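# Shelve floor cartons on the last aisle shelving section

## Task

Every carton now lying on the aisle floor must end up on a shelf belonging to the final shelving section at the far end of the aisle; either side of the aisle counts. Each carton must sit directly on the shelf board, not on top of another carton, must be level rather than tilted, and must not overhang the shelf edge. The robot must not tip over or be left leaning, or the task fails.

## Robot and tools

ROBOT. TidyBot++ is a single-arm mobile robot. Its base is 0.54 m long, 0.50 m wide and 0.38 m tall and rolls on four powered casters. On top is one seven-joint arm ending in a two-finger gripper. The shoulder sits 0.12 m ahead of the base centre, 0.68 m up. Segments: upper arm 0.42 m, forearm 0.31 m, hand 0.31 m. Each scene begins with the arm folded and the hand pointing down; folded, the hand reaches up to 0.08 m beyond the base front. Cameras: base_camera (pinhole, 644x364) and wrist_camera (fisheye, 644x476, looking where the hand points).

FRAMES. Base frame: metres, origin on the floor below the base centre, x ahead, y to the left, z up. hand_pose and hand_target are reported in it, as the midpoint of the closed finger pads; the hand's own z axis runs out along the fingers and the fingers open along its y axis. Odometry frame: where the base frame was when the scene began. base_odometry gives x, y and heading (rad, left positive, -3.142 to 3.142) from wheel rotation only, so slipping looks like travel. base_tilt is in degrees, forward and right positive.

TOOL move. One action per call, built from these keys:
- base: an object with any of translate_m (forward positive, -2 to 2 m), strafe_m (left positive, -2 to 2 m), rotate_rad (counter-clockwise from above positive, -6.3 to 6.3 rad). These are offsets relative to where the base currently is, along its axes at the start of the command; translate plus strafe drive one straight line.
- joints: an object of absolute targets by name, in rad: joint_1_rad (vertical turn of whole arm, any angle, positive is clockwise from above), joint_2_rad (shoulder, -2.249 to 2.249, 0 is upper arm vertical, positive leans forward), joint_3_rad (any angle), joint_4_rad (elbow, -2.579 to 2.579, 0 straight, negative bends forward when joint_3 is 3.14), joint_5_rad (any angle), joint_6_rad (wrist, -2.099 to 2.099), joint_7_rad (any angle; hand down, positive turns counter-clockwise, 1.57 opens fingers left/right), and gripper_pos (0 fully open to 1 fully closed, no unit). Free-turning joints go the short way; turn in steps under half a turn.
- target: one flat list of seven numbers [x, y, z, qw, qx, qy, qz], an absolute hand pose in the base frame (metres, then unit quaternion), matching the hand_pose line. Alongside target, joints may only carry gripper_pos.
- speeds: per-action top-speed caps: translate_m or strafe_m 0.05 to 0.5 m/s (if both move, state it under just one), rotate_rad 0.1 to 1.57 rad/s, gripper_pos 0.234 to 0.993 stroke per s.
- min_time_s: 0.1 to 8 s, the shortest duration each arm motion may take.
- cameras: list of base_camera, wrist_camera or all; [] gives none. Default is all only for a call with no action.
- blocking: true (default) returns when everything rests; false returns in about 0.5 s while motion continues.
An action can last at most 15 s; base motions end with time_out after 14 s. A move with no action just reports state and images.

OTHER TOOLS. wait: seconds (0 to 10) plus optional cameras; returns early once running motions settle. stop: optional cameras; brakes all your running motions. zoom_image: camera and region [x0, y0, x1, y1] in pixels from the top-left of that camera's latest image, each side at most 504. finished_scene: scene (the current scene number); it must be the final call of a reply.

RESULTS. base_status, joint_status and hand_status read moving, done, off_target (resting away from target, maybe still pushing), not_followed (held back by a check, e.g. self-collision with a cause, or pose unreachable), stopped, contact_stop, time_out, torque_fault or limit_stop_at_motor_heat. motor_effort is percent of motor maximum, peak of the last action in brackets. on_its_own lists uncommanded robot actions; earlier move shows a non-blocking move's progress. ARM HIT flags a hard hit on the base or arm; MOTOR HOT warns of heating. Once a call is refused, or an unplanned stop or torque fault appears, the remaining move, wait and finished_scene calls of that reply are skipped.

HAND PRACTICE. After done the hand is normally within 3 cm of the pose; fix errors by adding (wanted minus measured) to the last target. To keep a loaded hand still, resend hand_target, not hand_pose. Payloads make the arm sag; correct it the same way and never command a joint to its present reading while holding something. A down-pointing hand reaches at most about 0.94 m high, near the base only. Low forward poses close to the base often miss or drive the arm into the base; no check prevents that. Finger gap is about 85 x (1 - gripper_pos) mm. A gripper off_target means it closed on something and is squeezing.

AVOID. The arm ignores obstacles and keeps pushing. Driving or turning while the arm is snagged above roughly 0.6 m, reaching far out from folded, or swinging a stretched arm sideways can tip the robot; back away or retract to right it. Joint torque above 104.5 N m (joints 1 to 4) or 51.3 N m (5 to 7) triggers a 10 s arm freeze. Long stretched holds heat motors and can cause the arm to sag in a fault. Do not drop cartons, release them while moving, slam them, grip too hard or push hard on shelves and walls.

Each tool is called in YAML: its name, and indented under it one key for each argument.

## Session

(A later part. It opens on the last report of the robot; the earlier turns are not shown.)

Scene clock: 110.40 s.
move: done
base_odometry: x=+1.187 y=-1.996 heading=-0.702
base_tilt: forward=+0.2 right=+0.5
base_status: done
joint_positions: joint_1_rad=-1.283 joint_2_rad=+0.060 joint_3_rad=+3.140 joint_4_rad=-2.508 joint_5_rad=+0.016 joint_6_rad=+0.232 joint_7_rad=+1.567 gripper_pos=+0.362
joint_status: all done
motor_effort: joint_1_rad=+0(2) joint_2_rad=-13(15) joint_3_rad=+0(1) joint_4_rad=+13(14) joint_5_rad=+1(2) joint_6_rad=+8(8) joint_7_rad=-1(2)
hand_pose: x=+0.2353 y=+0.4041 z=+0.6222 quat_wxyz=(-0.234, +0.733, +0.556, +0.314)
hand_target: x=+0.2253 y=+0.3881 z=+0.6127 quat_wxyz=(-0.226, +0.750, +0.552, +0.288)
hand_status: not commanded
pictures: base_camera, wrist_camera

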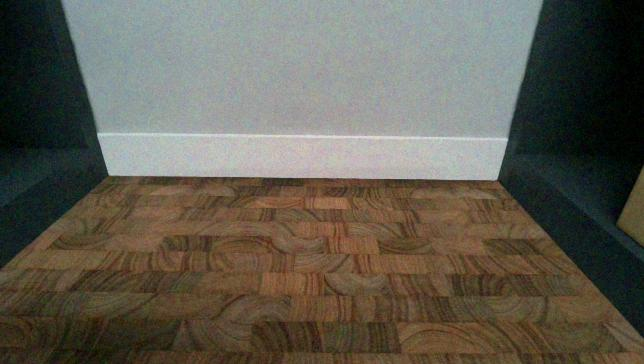

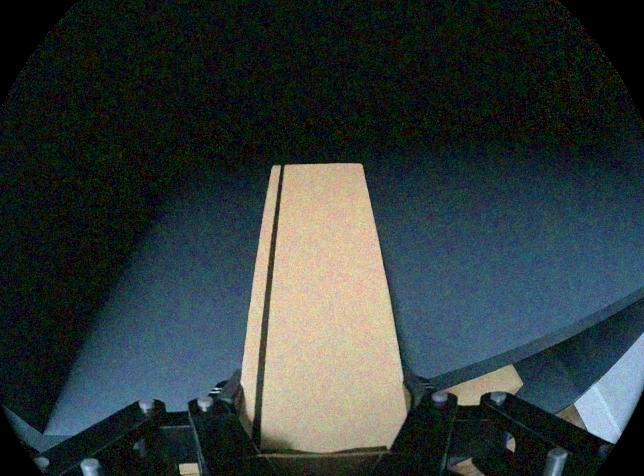

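move:
  joints: {"joint_2_rad": 0.543, "joint_4_rad": -1.842, "joint_6_rad": -0.075}
  min_time_s: 3.5
  cameras: ["wrist_camera"]

Scene clock: 115.43 s.
move: done
base_odometry: x=+1.187 y=-1.996 heading=-0.702
base_tilt: forward=+0.2 right=+0.5
base_status: not commanded
joint_positions: joint_1_rad=-1.283 joint_2_rad=+0.508 joint_3_rad=+3.140 joint_4_rad=-1.857 joint_5_rad=+0.016 joint_6_rad=+0.001 joint_7_rad=+1.567 gripper_pos=+0.362
joint_status: all done
motor_effort: joint_1_rad=+0(1) joint_2_rad=-30(31) joint_3_rad=+0(1) joint_4_rad=+15(16) joint_5_rad=+0(2) joint_6_rad=+7(9) joint_7_rad=-1(2)
hand_pose: x=+0.2994 y=+0.6177 z=+0.6036 quat_wxyz=(-0.226, +0.737, +0.559, +0.305)
hand_target: x=+0.2860 y=+0.6067 z=+0.5717 quat_wxyz=(-0.206, +0.759, +0.559, +0.263)
hand_status: not commanded

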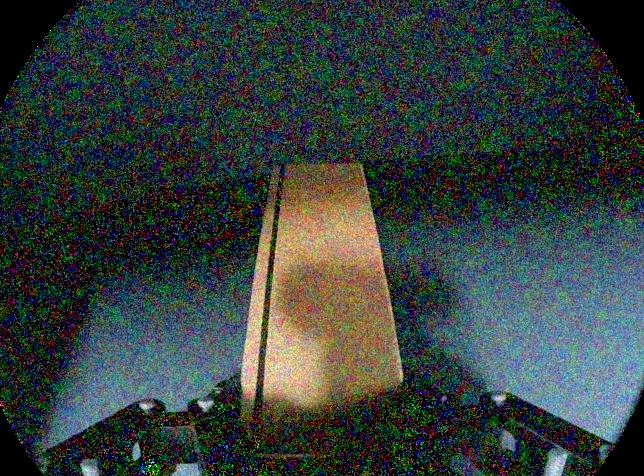

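move:
  joints: {"joint_2_rad": 0.588, "joint_4_rad": -1.902, "joint_6_rad": 0.19}
  min_time_s: 2

Scene clock: 118.83 s.
move: done
base_odometry: x=+1.187 y=-1.996 heading=-0.702
base_tilt: forward=+0.1 right=+0.5
base_status: not commanded
joint_positions: joint_1_rad=-1.283 joint_2_rad=+0.548 joint_3_rad=+3.140 joint_4_rad=-1.886 joint_5_rad=+0.016 joint_6_rad=+0.091 joint_7_rad=+1.567 gripper_pos=+0.362
joint_status: all done
motor_effort: joint_1_rad=+0(1) joint_2_rad=-30(31) joint_3_rad=+0(1) joint_4_rad=+14(16) joint_5_rad=+2(2) joint_6_rad=+7(8) joint_7_rad=-1(2)
hand_pose: x=+0.2999 y=+0.6208 z=+0.5850 quat_wxyz=(-0.232, +0.734, +0.556, +0.312)
hand_target: x=+0.2932 y=+0.6326 z=+0.5745 quat_wxyz=(-0.252, +0.735, +0.541, +0.321)
hand_status: not commanded
pictures: none

move:
  joints: {"joint_2_rad": 0.600, "joint_4_rad": -1.910, "joint_6_rad": 0.212}
  min_time_s: 1

move:
  joints: {"joint_2_rad": 0.606}
  min_time_s: 0.5

Scene clock: 120.60 s.
move: done
base_odometry: x=+1.187 y=-1.996 heading=-0.702
base_tilt: forward=+0.2 right=+0.5
base_status: not commanded
joint_positions: joint_1_rad=-1.283 joint_2_rad=+0.559 joint_3_rad=+3.140 joint_4_rad=-1.894 joint_5_rad=+0.016 joint_6_rad=+0.114 joint_7_rad=+1.567 gripper_pos=+0.362
joint_status: all done
motor_effort: joint_1_rad=+0(1) joint_2_rad=-31(31) joint_3_rad=+0(1) joint_4_rad=+14(15) joint_5_rad=+1(2) joint_6_rad=+7(8) joint_7_rad=-1(2)
hand_pose: x=+0.2998 y=+0.6210 z=+0.5796 quat_wxyz=(-0.233, +0.734, +0.556, +0.314)
hand_target: x=+0.2931 y=+0.6322 z=+0.5684 quat_wxyz=(-0.253, +0.735, +0.541, +0.322)
hand_status: not commanded
pictures: none

Scene clock: 121.37 s.
move: done
base_odometry: x=+1.187 y=-1.996 heading=-0.702
base_tilt: forward=+0.1 right=+0.5
base_status: not commanded
joint_positions: joint_1_rad=-1.283 joint_2_rad=+0.561 joint_3_rad=+3.140 joint_4_rad=-1.894 joint_5_rad=+0.016 joint_6_rad=+0.118 joint_7_rad=+1.567 gripper_pos=+0.362
joint_status: all done
motor_effort: joint_1_rad=+0(1) joint_2_rad=-30(31) joint_3_rad=+0(1) joint_4_rad=+14(14) joint_5_rad=+1(2) joint_6_rad=+7(8) joint_7_rad=-1(1)
hand_pose: x=+0.3000 y=+0.6216 z=+0.5791 quat_wxyz=(-0.233, +0.733, +0.556, +0.314)
hand_target: x=+0.2929 y=+0.6315 z=+0.5645 quat_wxyz=(-0.251, +0.736, +0.542, +0.320)
hand_status: not commanded
pictures: none

move:
  joints: {"joint_2_rad": 0.614}
  min_time_s: 0.6

move:
  joints: {"joint_2_rad": 0.622}
  min_time_s: 0.6
  cameras: ["wrist_camera"]

Scene clock: 122.77 s.
move: done
base_odometry: x=+1.187 y=-1.996 heading=-0.702
base_tilt: forward=+0.2 right=+0.5
base_status: not commanded
joint_positions: joint_1_rad=-1.283 joint_2_rad=+0.563 joint_3_rad=+3.140 joint_4_rad=-1.894 joint_5_rad=+0.016 joint_6_rad=+0.121 joint_7_rad=+1.567 gripper_pos=+0.362
joint_status: all done
motor_effort: joint_1_rad=+0(0) joint_2_rad=-29(30) joint_3_rad=+0(1) joint_4_rad=+14(15) joint_5_rad=+1(2) joint_6_rad=+6(7) joint_7_rad=+0(1)
hand_pose: x=+0.3002 y=+0.6223 z=+0.5789 quat_wxyz=(-0.234, +0.733, +0.556, +0.315)
hand_target: x=+0.2927 y=+0.6306 z=+0.5592 quat_wxyz=(-0.249, +0.737, +0.543, +0.317)
hand_status: not commanded
pictures: none

Scene clock: 123.67 s.
move: done
base_odometry: x=+1.187 y=-1.996 heading=-0.702
base_tilt: forward=+0.2 right=+0.5
base_status: not commanded
joint_positions: joint_1_rad=-1.283 joint_2_rad=+0.564 joint_3_rad=+3.140 joint_4_rad=-1.894 joint_5_rad=+0.016 joint_6_rad=+0.126 joint_7_rad=+1.567 gripper_pos=+0.362
joint_status: all done
motor_effort: joint_1_rad=+0(1) joint_2_rad=-28(29) joint_3_rad=+0(1) joint_4_rad=+13(14) joint_5_rad=+1(2) joint_6_rad=+5(7) joint_7_rad=+0(1)
hand_pose: x=+0.3003 y=+0.6230 z=+0.5788 quat_wxyz=(-0.235, +0.733, +0.555, +0.316)
hand_target: x=+0.2924 y=+0.6296 z=+0.5540 quat_wxyz=(-0.247, +0.738, +0.544, +0.314)
hand_status: not commanded

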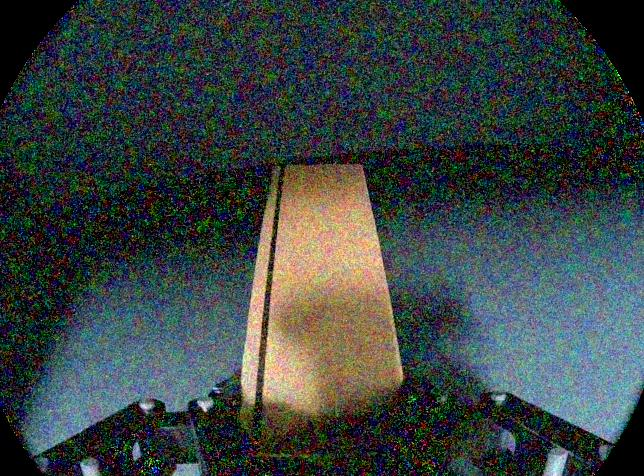

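move:
  joints: {"joint_2_rad": 0.598, "joint_6_rad": 0.15}
  min_time_s: 0.6

move:
  joints: {"gripper_pos": 0.0}
  speeds: {"gripper_pos": 0.3}
  cameras: ["wrist_camera"]

Scene clock: 125.10 s.
move: done
base_odometry: x=+1.187 y=-1.996 heading=-0.702
base_tilt: forward=+0.2 right=+0.5
base_status: not commanded
joint_positions: joint_1_rad=-1.283 joint_2_rad=+0.564 joint_3_rad=+3.140 joint_4_rad=-1.894 joint_5_rad=+0.016 joint_6_rad=+0.126 joint_7_rad=+1.567 gripper_pos=+0.362
joint_status: all done
motor_effort: joint_1_rad=+0(1) joint_2_rad=-28(28) joint_3_rad=+0(1) joint_4_rad=+12(14) joint_5_rad=+1(2) joint_6_rad=+6(7) joint_7_rad=+0(1)
hand_pose: x=+0.3003 y=+0.6230 z=+0.5788 quat_wxyz=(-0.235, +0.733, +0.555, +0.316)
hand_target: x=+0.2896 y=+0.6196 z=+0.5557 quat_wxyz=(-0.236, +0.744, +0.548, +0.300)
hand_status: not commanded
pictures: none

Scene clock: 126.90 s.
move: done
base_odometry: x=+1.187 y=-1.996 heading=-0.702
base_tilt: forward=+0.1 right=+0.5
base_status: not commanded
joint_positions: joint_1_rad=-1.283 joint_2_rad=+0.566 joint_3_rad=+3.140 joint_4_rad=-1.896 joint_5_rad=+0.016 joint_6_rad=+0.126 joint_7_rad=+1.567 gripper_pos=+0.000
joint_status: all done
motor_effort: joint_1_rad=+0(1) joint_2_rad=-30(31) joint_3_rad=+0(1) joint_4_rad=+13(15) joint_5_rad=+1(2) joint_6_rad=+7(7) joint_7_rad=-1(2)
hand_pose: x=+0.3000 y=+0.6217 z=+0.5766 quat_wxyz=(-0.234, +0.733, +0.556, +0.314)
hand_target: x=+0.2896 y=+0.6196 z=+0.5557 quat_wxyz=(-0.236, +0.744, +0.548, +0.300)
hand_status: not commanded

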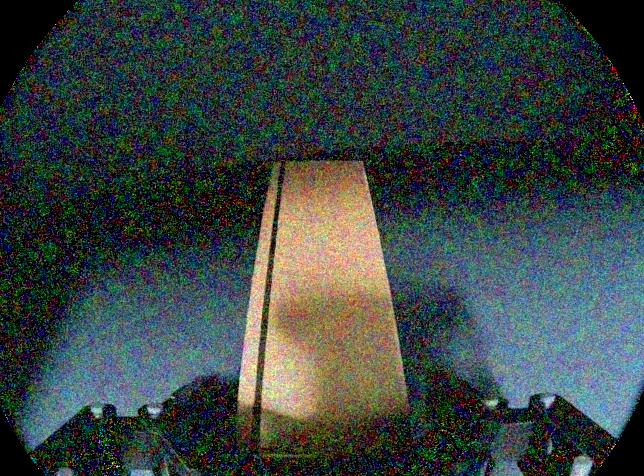

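move:
  joints: {"joint_2_rad": 0.145, "joint_4_rad": -2.12, "joint_6_rad": -0.16}
  min_time_s: 2.5

move:
  joints: {"joint_2_rad": -0.1, "joint_4_rad": -2.5, "joint_6_rad": 0.05}
  min_time_s: 2
  cameras: ["wrist_camera"]

Scene clock: 130.33 s.
move: done
base_odometry: x=+1.187 y=-1.996 heading=-0.702
base_tilt: forward=+0.2 right=+0.5
base_status: not commanded
joint_positions: joint_1_rad=-1.283 joint_2_rad=+0.174 joint_3_rad=+3.140 joint_4_rad=-2.103 joint_5_rad=+0.016 joint_6_rad=-0.082 joint_7_rad=+1.567 gripper_pos=+0.000
joint_status: all done
motor_effort: joint_1_rad=+0(1) joint_2_rad=-20(31) joint_3_rad=+0(1) joint_4_rad=+16(16) joint_5_rad=+1(2) joint_6_rad=+6(8) joint_7_rad=-1(2)
hand_pose: x=+0.2682 y=+0.5102 z=+0.6713 quat_wxyz=(-0.226, +0.737, +0.558, +0.307)
hand_target: x=+0.2533 y=+0.4888 z=+0.6623 quat_wxyz=(-0.216, +0.754, +0.555, +0.276)
hand_status: not commanded
pictures: none

Scene clock: 132.63 s.
move: done
base_odometry: x=+1.187 y=-1.996 heading=-0.702
base_tilt: forward=+0.2 right=+0.5
base_status: not commanded
joint_positions: joint_1_rad=-1.283 joint_2_rad=-0.073 joint_3_rad=+3.140 joint_4_rad=-2.486 joint_5_rad=+0.016 joint_6_rad=-0.043 joint_7_rad=+1.567 gripper_pos=+0.000
joint_status: all done
motor_effort: joint_1_rad=+0(1) joint_2_rad=-10(21) joint_3_rad=+0(1) joint_4_rad=+14(17) joint_5_rad=+1(2) joint_6_rad=+6(8) joint_7_rad=+0(2)
hand_pose: x=+0.2240 y=+0.3607 z=+0.6261 quat_wxyz=(-0.200, +0.751, +0.569, +0.271)
hand_target: x=+0.2225 y=+0.3779 z=+0.6499 quat_wxyz=(-0.238, +0.743, +0.547, +0.303)
hand_status: not commanded

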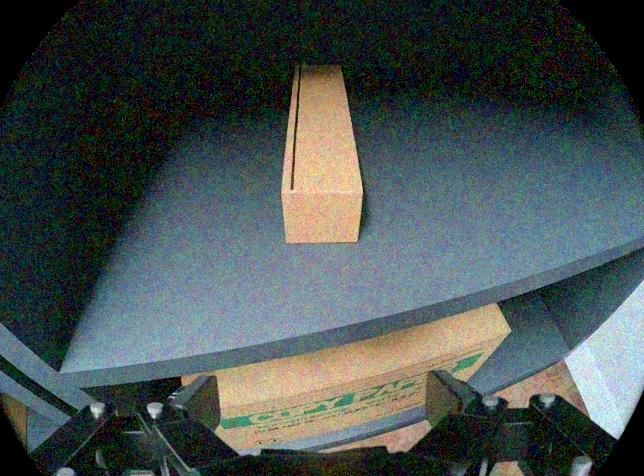

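move:
  base: {"translate_m": -1.40}
  joints: {"joint_1_rad": 0.0}
  min_time_s: 1.4
  cameras: ["all"]

Scene clock: 139.47 s.
move: done
base_odometry: x=+0.118 y=-1.092 heading=-0.702
base_tilt: forward=+0.2 right=+0.6
base_status: done
joint_positions: joint_1_rad=-0.017 joint_2_rad=-0.083 joint_3_rad=+3.141 joint_4_rad=-2.491 joint_5_rad=+0.016 joint_6_rad=-0.038 joint_7_rad=+1.567 gripper_pos=+0.000
joint_status: all done
motor_effort: joint_1_rad=+0(2) joint_2_rad=-10(11) joint_3_rad=+0(1) joint_4_rad=+14(16) joint_5_rad=+1(2) joint_6_rad=+6(7) joint_7_rad=-1(2)
hand_pose: x=+0.4941 y=+0.0081 z=+0.6289 quat_wxyz=(-0.001, +0.940, +0.015, +0.341)
hand_target: x=+0.5108 y=+0.0014 z=+0.6499 quat_wxyz=(-0.006, +0.923, -0.014, +0.385)
hand_status: not commanded
pictures: base_camera, wrist_camera

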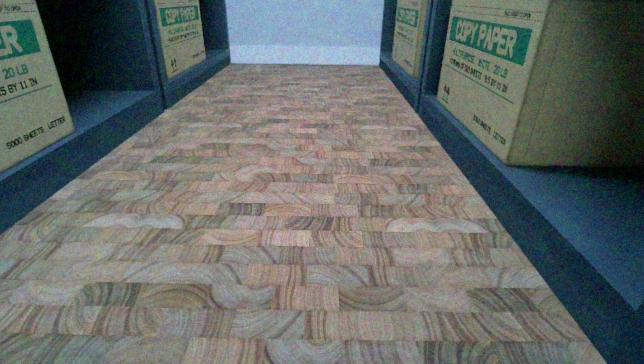

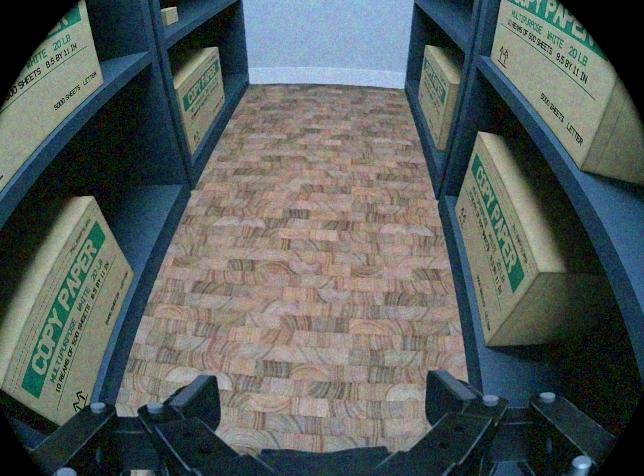

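move:
  base: {"translate_m": -0.5576, "strafe_m": 0.2134, "rotate_rad": -0.146}
  speeds: {"translate_m": 0.4, "rotate_rad": 0.2}
  joints: {"joint_1_rad": -1.2}
  min_time_s: 2

move:
  joints: {"joint_2_rad": 1.40, "joint_4_rad": -1.77, "joint_6_rad": 0.90}
  min_time_s: 2.5
  cameras: ["all"]

Scene clock: 142.93 s.
move: done
base_odometry: x=-0.170 y=-0.569 heading=-0.849
base_tilt: forward=+0.1 right=+0.5
base_status: done
joint_positions: joint_1_rad=-1.186 joint_2_rad=-0.083 joint_3_rad=+3.141 joint_4_rad=-2.491 joint_5_rad=+0.016 joint_6_rad=-0.037 joint_7_rad=+1.567 gripper_pos=+0.000
joint_status: all done
motor_effort: joint_1_rad=+0(2) joint_2_rad=-10(12) joint_3_rad=+0(2) joint_4_rad=+14(15) joint_5_rad=+1(2) joint_6_rad=+6(7) joint_7_rad=-1(2)
hand_pose: x=+0.2586 y=+0.3486 z=+0.6291 quat_wxyz=(-0.189, +0.776, +0.530, +0.285)
hand_target: x=+0.2597 y=+0.3657 z=+0.6499 quat_wxyz=(-0.223, +0.769, +0.509, +0.315)
hand_status: not commanded
pictures: none

Scene clock: 146.00 s.
move: done
base_odometry: x=-0.170 y=-0.569 heading=-0.849
base_tilt: forward=+0.1 right=+0.5
base_status: not commanded
joint_positions: joint_1_rad=-1.186 joint_2_rad=+1.360 joint_3_rad=+3.141 joint_4_rad=-1.783 joint_5_rad=+0.016 joint_6_rad=+0.804 joint_7_rad=+1.567 gripper_pos=+0.000
joint_status: all done
motor_effort: joint_1_rad=+0(1) joint_2_rad=-35(37) joint_3_rad=-1(1) joint_4_rad=+5(16) joint_5_rad=+1(2) joint_6_rad=+7(8) joint_7_rad=+0(2)
hand_pose: x=+0.3523 y=+0.5904 z=+0.2393 quat_wxyz=(-0.222, +0.760, +0.519, +0.321)
hand_target: x=+0.3511 y=+0.6007 z=+0.2387 quat_wxyz=(-0.244, +0.756, +0.500, +0.345)
hand_status: not commanded
pictures: base_camera, wrist_camera

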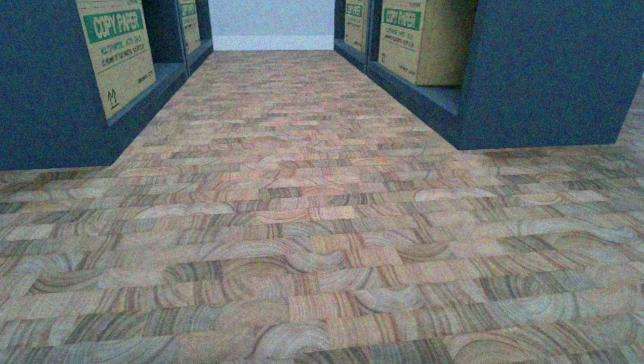

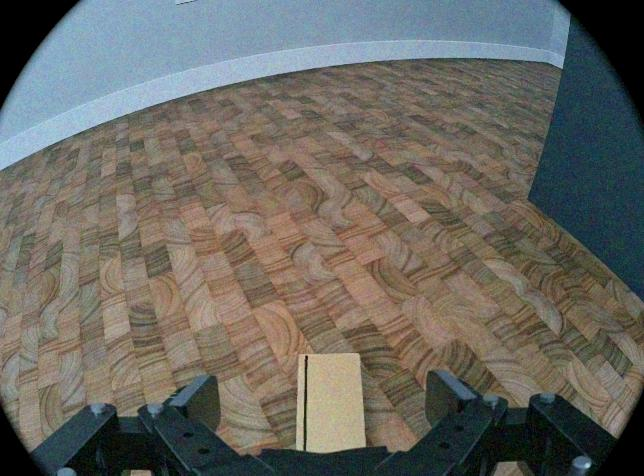

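move:
  base: {"translate_m": 0.009, "strafe_m": -0.003}
  speeds: {"translate_m": 0.05}
  joints: {"joint_2_rad": 1.77, "joint_4_rad": -1.39, "joint_6_rad": 0.92}
  min_time_s: 2.5
  cameras: ["wrist_camera"]

Scene clock: 149.87 s.
move: done
base_odometry: x=-0.166 y=-0.578 heading=-0.849
base_tilt: forward=+0.1 right=+0.5
base_status: done
joint_positions: joint_1_rad=-1.191 joint_2_rad=+1.728 joint_3_rad=+3.141 joint_4_rad=-1.401 joint_5_rad=+0.016 joint_6_rad=+0.825 joint_7_rad=+1.567 gripper_pos=+0.000
joint_status: all done
motor_effort: joint_1_rad=+0(3) joint_2_rad=-35(37) joint_3_rad=-1(3) joint_4_rad=+5(7) joint_5_rad=+1(2) joint_6_rad=+7(8) joint_7_rad=-1(2)
hand_pose: x=+0.3552 y=+0.6064 z=+0.0931 quat_wxyz=(-0.231, +0.753, +0.517, +0.334)
hand_target: x=+0.3536 y=+0.6071 z=+0.0911 quat_wxyz=(-0.252, +0.751, +0.497, +0.356)
hand_status: not commanded

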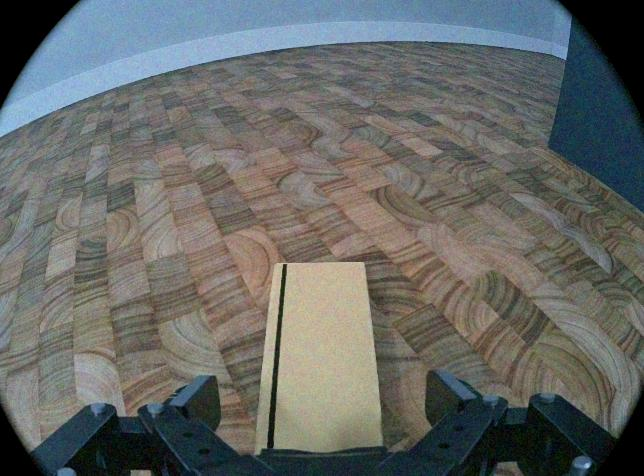

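move:
  joints: {"joint_2_rad": 1.874, "joint_4_rad": -1.322}
  min_time_s: 2
  cameras: ["wrist_camera"]

Scene clock: 152.57 s.
move: done
base_odometry: x=-0.166 y=-0.578 heading=-0.849
base_tilt: forward=+0.1 right=+0.5
base_status: not commanded
joint_positions: joint_1_rad=-1.191 joint_2_rad=+1.830 joint_3_rad=+3.141 joint_4_rad=-1.335 joint_5_rad=+0.016 joint_6_rad=+0.825 joint_7_rad=+1.567 gripper_pos=+0.000
joint_status: all done
motor_effort: joint_1_rad=+0(1) joint_2_rad=-34(36) joint_3_rad=-1(1) joint_4_rad=+3(6) joint_5_rad=+1(2) joint_6_rad=+7(8) joint_7_rad=-1(1)
hand_pose: x=+0.3450 y=+0.5809 z=+0.0435 quat_wxyz=(-0.223, +0.759, +0.521, +0.321)
hand_target: x=+0.3429 y=+0.5798 z=+0.0405 quat_wxyz=(-0.242, +0.757, +0.501, +0.342)
hand_status: not commanded

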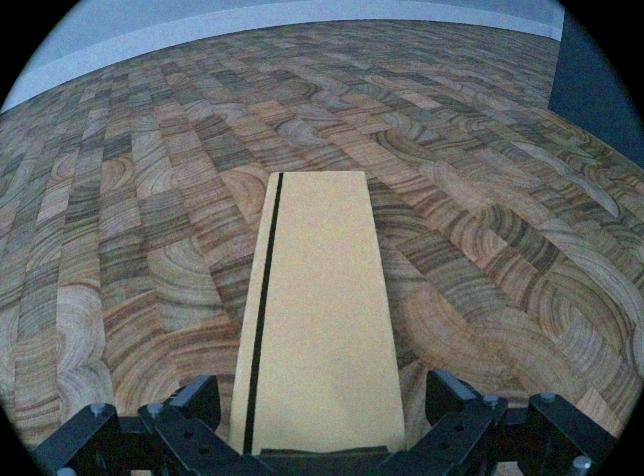

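Grip A.

move:
  joints: {"gripper_pos": 0.31}
  speeds: {"gripper_pos": 0.3}

move:
  joints: {"gripper_pos": 0.375}
  speeds: {"gripper_pos": 0.234}
  cameras: ["wrist_camera"]

Scene clock: 154.57 s.
move: done
base_odometry: x=-0.166 y=-0.578 heading=-0.849
base_tilt: forward=+0.2 right=+0.5
base_status: not commanded
joint_positions: joint_1_rad=-1.191 joint_2_rad=+1.830 joint_3_rad=+3.141 joint_4_rad=-1.335 joint_5_rad=+0.016 joint_6_rad=+0.826 joint_7_rad=+1.567 gripper_pos=+0.311
joint_status: all done
motor_effort: joint_1_rad=+0(1) joint_2_rad=-34(35) joint_3_rad=-1(1) joint_4_rad=+4(5) joint_5_rad=+1(2) joint_6_rad=+7(7) joint_7_rad=-1(1)
hand_pose: x=+0.3451 y=+0.5810 z=+0.0435 quat_wxyz=(-0.223, +0.759, +0.521, +0.321)
hand_target: x=+0.3429 y=+0.5798 z=+0.0405 quat_wxyz=(-0.242, +0.757, +0.501, +0.342)
hand_status: not commanded
pictures: none

Scene clock: 155.90 s.
move: done
base_odometry: x=-0.166 y=-0.578 heading=-0.849
base_tilt: forward=+0.2 right=+0.5
base_status: not commanded
joint_positions: joint_1_rad=-1.191 joint_2_rad=+1.830 joint_3_rad=+3.141 joint_4_rad=-1.335 joint_5_rad=+0.016 joint_6_rad=+0.828 joint_7_rad=+1.567 gripper_pos=+0.369
joint_status: all done
motor_effort: joint_1_rad=+0(1) joint_2_rad=-34(35) joint_3_rad=-1(1) joint_4_rad=+4(6) joint_5_rad=+1(2) joint_6_rad=+6(7) joint_7_rad=-1(2)
hand_pose: x=+0.3453 y=+0.5815 z=+0.0441 quat_wxyz=(-0.223, +0.758, +0.521, +0.322)
hand_target: x=+0.3429 y=+0.5798 z=+0.0405 quat_wxyz=(-0.242, +0.757, +0.501, +0.342)
hand_status: not commanded

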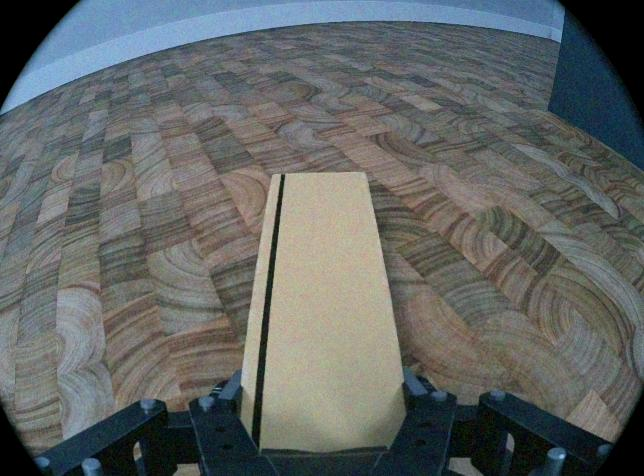

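move:
  joints: {"joint_2_rad": 1.74, "joint_6_rad": 0.92}
  min_time_s: 1.5

move:
  base: {"translate_m": 0.007, "strafe_m": -0.07, "rotate_rad": 0.101}
  speeds: {"translate_m": 0.1, "rotate_rad": 0.15}
  joints: {"joint_1_rad": 0.0, "joint_2_rad": 0.038, "joint_4_rad": -2.515, "joint_6_rad": 0.16}
  min_time_s: 3.8
  cameras: ["all"]

Scene clock: 164.77 s.
move: done
base_odometry: x=-0.166 y=-0.578 heading=-0.849
base_tilt: forward=+0.1 right=+0.5
base_status: not commanded
joint_positions: joint_1_rad=-1.191 joint_2_rad=+1.780 joint_3_rad=+3.141 joint_4_rad=-1.332 joint_5_rad=+0.016 joint_6_rad=+0.828 joint_7_rad=+1.567 gripper_pos=+0.369
joint_status: all done
motor_effort: joint_1_rad=+0(1) joint_2_rad=-36(37) joint_3_rad=-1(1) joint_4_rad=+6(6) joint_5_rad=+1(2) joint_6_rad=+8(8) joint_7_rad=+0(2)
hand_pose: x=+0.3572 y=+0.6115 z=+0.0764 quat_wxyz=(-0.237, +0.750, +0.515, +0.342)
hand_target: x=+0.3720 y=+0.6544 z=+0.1293 quat_wxyz=(-0.277, +0.732, +0.484, +0.391)
hand_status: not commanded
pictures: none

Scene clock: 168.87 s.
move: done
base_odometry: x=-0.214 y=-0.629 heading=-0.747
base_tilt: forward=+0.2 right=+0.6
base_status: done
joint_positions: joint_1_rad=-0.018 joint_2_rad=+0.066 joint_3_rad=+3.141 joint_4_rad=-2.502 joint_5_rad=+0.016 joint_6_rad=+0.238 joint_7_rad=+1.567 gripper_pos=+0.369
joint_status: all done
motor_effort: joint_1_rad=+0(3) joint_2_rad=-13(40) joint_3_rad=+0(2) joint_4_rad=+13(15) joint_5_rad=+1(2) joint_6_rad=+7(9) joint_7_rad=-1(2)
hand_pose: x=+0.5430 y=+0.0101 z=+0.6232 quat_wxyz=(-0.003, +0.919, +0.015, +0.395)
hand_target: x=+0.5214 y=+0.0014 z=+0.6127 quat_wxyz=(-0.006, +0.931, -0.014, +0.366)
hand_status: not commanded
pictures: base_camera, wrist_camera

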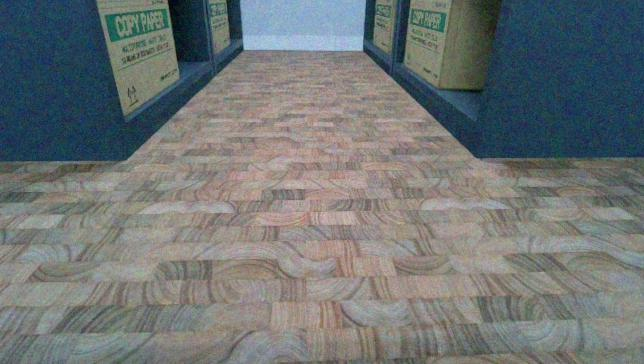

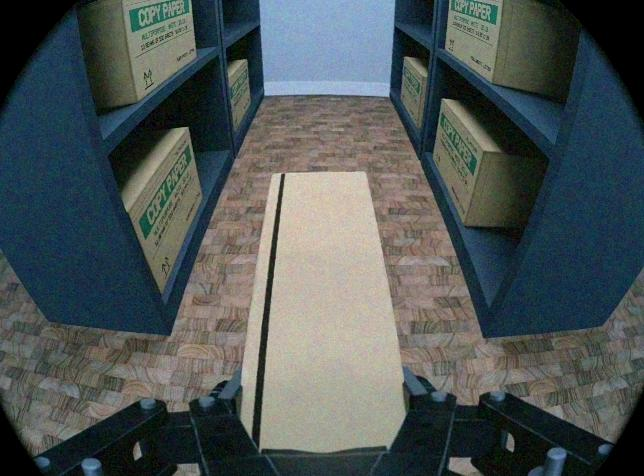

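move:
  base: {"translate_m": 1.93, "rotate_rad": 0.005}
  speeds: {"translate_m": 0.45}
  cameras: ["all"]

Scene clock: 177.67 s.
move: done
base_odometry: x=+1.202 y=-1.941 heading=-0.742
base_tilt: forward=+0.2 right=+0.6
base_status: done
joint_positions: joint_1_rad=-0.017 joint_2_rad=+0.060 joint_3_rad=+3.141 joint_4_rad=-2.508 joint_5_rad=+0.016 joint_6_rad=+0.232 joint_7_rad=+1.567 gripper_pos=+0.369
joint_status: not commanded
motor_effort: joint_1_rad=+0(1) joint_2_rad=-13(16) joint_3_rad=+0(1) joint_4_rad=+14(15) joint_5_rad=+1(2) joint_6_rad=+7(8) joint_7_rad=-1(2)
hand_pose: x=+0.5390 y=+0.0096 z=+0.6219 quat_wxyz=(-0.003, +0.920, +0.014, +0.392)
hand_target: x=+0.5214 y=+0.0014 z=+0.6127 quat_wxyz=(-0.006, +0.931, -0.014, +0.366)
hand_status: not commanded
pictures: base_camera, wrist_camera

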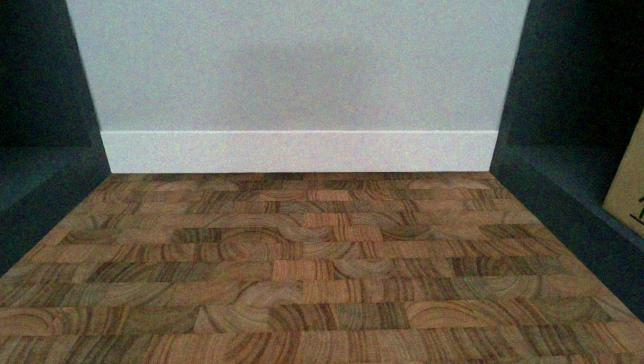

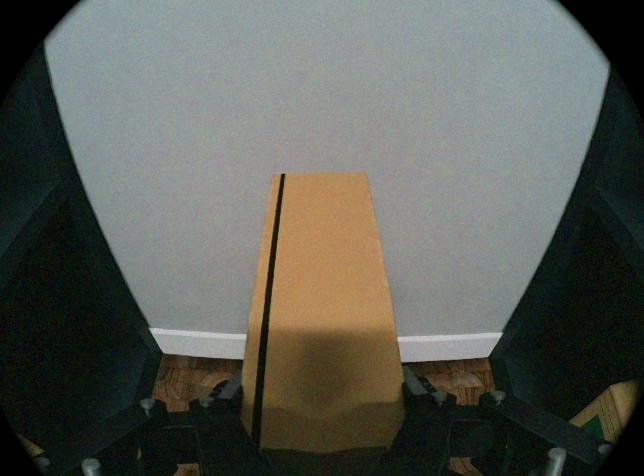

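move:
  joints: {"joint_1_rad": 1.36}
  min_time_s: 2.8
  cameras: ["wrist_camera"]

Scene clock: 181.93 s.
move: done
base_odometry: x=+1.202 y=-1.941 heading=-0.742
base_tilt: forward=+0.2 right=+0.5
base_status: not commanded
joint_positions: joint_1_rad=+1.343 joint_2_rad=+0.060 joint_3_rad=+3.141 joint_4_rad=-2.508 joint_5_rad=+0.016 joint_6_rad=+0.232 joint_7_rad=+1.567 gripper_pos=+0.369
joint_status: all done
motor_effort: joint_1_rad=+0(1) joint_2_rad=-14(14) joint_3_rad=+0(1) joint_4_rad=+13(14) joint_5_rad=+1(2) joint_6_rad=+8(8) joint_7_rad=-1(2)
hand_pose: x=+0.2164 y=-0.4087 z=+0.6219 quat_wxyz=(+0.244, +0.724, -0.567, +0.306)
hand_target: x=+0.2045 y=-0.3932 z=+0.6127 quat_wxyz=(+0.225, +0.715, -0.596, +0.288)
hand_status: not commanded

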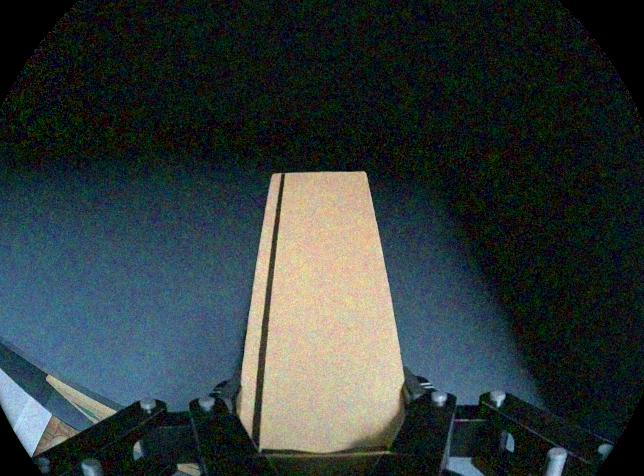

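move:
  joints: {"joint_2_rad": 0.543, "joint_4_rad": -1.842, "joint_6_rad": -0.075}
  min_time_s: 3.5

move:
  joints: {"joint_2_rad": 0.588, "joint_4_rad": -1.902, "joint_6_rad": 0.19}
  min_time_s: 2
  cameras: ["wrist_camera"]

Scene clock: 188.90 s.
move: done
base_odometry: x=+1.202 y=-1.941 heading=-0.742
base_tilt: forward=+0.2 right=+0.6
base_status: not commanded
joint_positions: joint_1_rad=+1.343 joint_2_rad=+0.508 joint_3_rad=+3.141 joint_4_rad=-1.857 joint_5_rad=+0.016 joint_6_rad=+0.002 joint_7_rad=+1.567 gripper_pos=+0.369
joint_status: all done
motor_effort: joint_1_rad=+0(1) joint_2_rad=-30(31) joint_3_rad=+0(1) joint_4_rad=+16(16) joint_5_rad=+1(2) joint_6_rad=+7(8) joint_7_rad=-1(2)
hand_pose: x=+0.2658 y=-0.6265 z=+0.6036 quat_wxyz=(+0.238, +0.728, -0.571, +0.296)
hand_target: x=+0.2520 y=-0.6151 z=+0.5717 quat_wxyz=(+0.206, +0.724, -0.604, +0.263)
hand_status: not commanded
pictures: none

Scene clock: 191.20 s.
move: done
base_odometry: x=+1.202 y=-1.941 heading=-0.742
base_tilt: forward=+0.2 right=+0.5
base_status: not commanded
joint_positions: joint_1_rad=+1.343 joint_2_rad=+0.548 joint_3_rad=+3.141 joint_4_rad=-1.886 joint_5_rad=+0.016 joint_6_rad=+0.091 joint_7_rad=+1.567 gripper_pos=+0.369
joint_status: all done
motor_effort: joint_1_rad=+0(1) joint_2_rad=-30(31) joint_3_rad=+0(1) joint_4_rad=+15(16) joint_5_rad=+1(2) joint_6_rad=+7(8) joint_7_rad=-1(2)
hand_pose: x=+0.2669 y=-0.6296 z=+0.5851 quat_wxyz=(+0.243, +0.725, -0.568, +0.304)
hand_target: x=+0.2576 y=-0.6414 z=+0.5745 quat_wxyz=(+0.252, +0.701, -0.585, +0.322)
hand_status: not commanded

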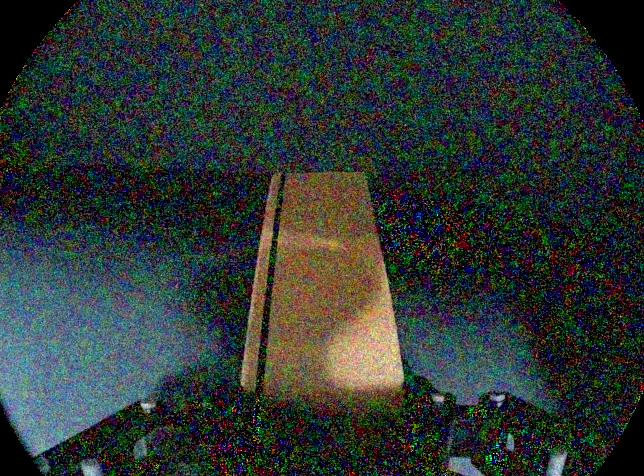

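move:
  joints: {"joint_2_rad": 0.600, "joint_4_rad": -1.910, "joint_6_rad": 0.212}
  min_time_s: 1

move:
  joints: {"joint_2_rad": 0.608}
  min_time_s: 0.6

move:
  joints: {"joint_2_rad": 0.616}
  min_time_s: 0.6

Scene clock: 193.30 s.
move: done
base_odometry: x=+1.202 y=-1.941 heading=-0.742
base_tilt: forward=+0.2 right=+0.5
base_status: not commanded
joint_positions: joint_1_rad=+1.343 joint_2_rad=+0.560 joint_3_rad=+3.141 joint_4_rad=-1.894 joint_5_rad=+0.016 joint_6_rad=+0.113 joint_7_rad=+1.567 gripper_pos=+0.369
joint_status: all done
motor_effort: joint_1_rad=+0(0) joint_2_rad=-31(31) joint_3_rad=+0(1) joint_4_rad=+14(17) joint_5_rad=+1(2) joint_6_rad=+7(8) joint_7_rad=+0(1)
hand_pose: x=+0.2670 y=-0.6294 z=+0.5790 quat_wxyz=(+0.244, +0.725, -0.568, +0.304)
hand_target: x=+0.2575 y=-0.6409 z=+0.5684 quat_wxyz=(+0.252, +0.701, -0.585, +0.322)
hand_status: not commanded
pictures: none

Scene clock: 194.20 s.
move: done
base_odometry: x=+1.202 y=-1.941 heading=-0.742
base_tilt: forward=+0.1 right=+0.5
base_status: not commanded
joint_positions: joint_1_rad=+1.343 joint_2_rad=+0.562 joint_3_rad=+3.141 joint_4_rad=-1.894 joint_5_rad=+0.016 joint_6_rad=+0.117 joint_7_rad=+1.567 gripper_pos=+0.369
joint_status: all done
motor_effort: joint_1_rad=+0(1) joint_2_rad=-29(31) joint_3_rad=+0(1) joint_4_rad=+13(15) joint_5_rad=+1(2) joint_6_rad=+7(7) joint_7_rad=-1(1)
hand_pose: x=+0.2672 y=-0.6301 z=+0.5786 quat_wxyz=(+0.244, +0.724, -0.568, +0.305)
hand_target: x=+0.2573 y=-0.6400 z=+0.5632 quat_wxyz=(+0.250, +0.702, -0.586, +0.319)
hand_status: not commanded
pictures: none

Scene clock: 195.07 s.
move: done
base_odometry: x=+1.202 y=-1.941 heading=-0.742
base_tilt: forward=+0.2 right=+0.6
base_status: not commanded
joint_positions: joint_1_rad=+1.343 joint_2_rad=+0.563 joint_3_rad=+3.141 joint_4_rad=-1.894 joint_5_rad=+0.016 joint_6_rad=+0.122 joint_7_rad=+1.567 gripper_pos=+0.369
joint_status: all done
motor_effort: joint_1_rad=+0(1) joint_2_rad=-28(29) joint_3_rad=+0(1) joint_4_rad=+14(15) joint_5_rad=+1(2) joint_6_rad=+6(7) joint_7_rad=+0(1)
hand_pose: x=+0.2674 y=-0.6308 z=+0.5785 quat_wxyz=(+0.245, +0.724, -0.567, +0.306)
hand_target: x=+0.2571 y=-0.6391 z=+0.5579 quat_wxyz=(+0.248, +0.703, -0.587, +0.316)
hand_status: not commanded
pictures: none

move:
  joints: {"joint_2_rad": 0.598, "joint_6_rad": 0.15}
  min_time_s: 0.6

move:
  joints: {"gripper_pos": 0.0}
  speeds: {"gripper_pos": 0.3}

move:
  joints: {"joint_2_rad": 0.145, "joint_4_rad": -2.12, "joint_6_rad": -0.16}
  min_time_s: 2.5

move:
  joints: {"joint_2_rad": -0.1, "joint_4_rad": -2.5, "joint_6_rad": 0.05}
  min_time_s: 2
  cameras: ["wrist_camera"]

Scene clock: 196.73 s.
move: done
base_odometry: x=+1.202 y=-1.941 heading=-0.742
base_tilt: forward=+0.2 right=+0.5
base_status: not commanded
joint_positions: joint_1_rad=+1.343 joint_2_rad=+0.563 joint_3_rad=+3.141 joint_4_rad=-1.894 joint_5_rad=+0.016 joint_6_rad=+0.122 joint_7_rad=+1.567 gripper_pos=+0.369
joint_status: all done
motor_effort: joint_1_rad=+0(1) joint_2_rad=-28(29) joint_3_rad=+0(1) joint_4_rad=+12(14) joint_5_rad=+1(2) joint_6_rad=+6(7) joint_7_rad=-1(1)
hand_pose: x=+0.2674 y=-0.6308 z=+0.5785 quat_wxyz=(+0.245, +0.724, -0.567, +0.306)
hand_target: x=+0.2548 y=-0.6282 z=+0.5557 quat_wxyz=(+0.236, +0.710, -0.592, +0.301)
hand_status: not commanded
pictures: none

Scene clock: 198.57 s.
move: done
base_odometry: x=+1.202 y=-1.941 heading=-0.742
base_tilt: forward=+0.1 right=+0.5
base_status: not commanded
joint_positions: joint_1_rad=+1.343 joint_2_rad=+0.564 joint_3_rad=+3.141 joint_4_rad=-1.895 joint_5_rad=+0.016 joint_6_rad=+0.122 joint_7_rad=+1.567 gripper_pos=+0.000
joint_status: all done
motor_effort: joint_1_rad=+0(1) joint_2_rad=-30(31) joint_3_rad=-1(1) joint_4_rad=+13(15) joint_5_rad=+1(2) joint_6_rad=+7(7) joint_7_rad=-1(2)
hand_pose: x=+0.2672 y=-0.6300 z=+0.5771 quat_wxyz=(+0.244, +0.724, -0.568, +0.305)
hand_target: x=+0.2548 y=-0.6282 z=+0.5557 quat_wxyz=(+0.236, +0.710, -0.592, +0.301)
hand_status: not commanded
pictures: none

Scene clock: 201.40 s.
move: done
base_odometry: x=+1.202 y=-1.941 heading=-0.742
base_tilt: forward=+0.2 right=+0.6
base_status: not commanded
joint_positions: joint_1_rad=+1.343 joint_2_rad=+0.174 joint_3_rad=+3.141 joint_4_rad=-2.103 joint_5_rad=+0.016 joint_6_rad=-0.082 joint_7_rad=+1.567 gripper_pos=+0.000
joint_status: all done
motor_effort: joint_1_rad=+0(1) joint_2_rad=-20(31) joint_3_rad=+0(1) joint_4_rad=+15(16) joint_5_rad=+1(2) joint_6_rad=+6(8) joint_7_rad=+0(1)
hand_pose: x=+0.2401 y=-0.5176 z=+0.6713 quat_wxyz=(+0.239, +0.727, -0.571, +0.297)
hand_target: x=+0.2264 y=-0.4954 z=+0.6623 quat_wxyz=(+0.216, +0.719, -0.600, +0.276)
hand_status: not commanded
pictures: none

Scene clock: 203.70 s.
move: done
base_odometry: x=+1.202 y=-1.941 heading=-0.742
base_tilt: forward=+0.1 right=+0.5
base_status: not commanded
joint_positions: joint_1_rad=+1.343 joint_2_rad=-0.073 joint_3_rad=+3.141 joint_4_rad=-2.486 joint_5_rad=+0.016 joint_6_rad=-0.043 joint_7_rad=+1.567 gripper_pos=+0.000
joint_status: all done
motor_effort: joint_1_rad=+0(0) joint_2_rad=-10(21) joint_3_rad=+0(1) joint_4_rad=+13(17) joint_5_rad=+1(2) joint_6_rad=+6(7) joint_7_rad=-1(2)
hand_pose: x=+0.2050 y=-0.3657 z=+0.6261 quat_wxyz=(+0.211, +0.741, -0.581, +0.262)
hand_target: x=+0.2023 y=-0.3829 z=+0.6499 quat_wxyz=(+0.238, +0.708, -0.591, +0.303)
hand_status: not commanded

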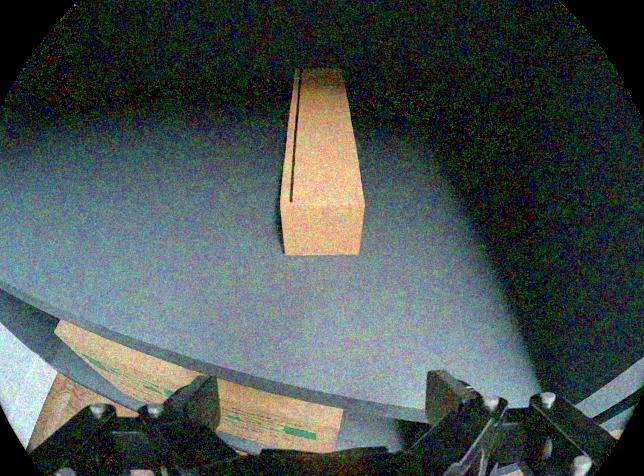

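finished_scene:
  scene: 2

The scene is finished: the task was done.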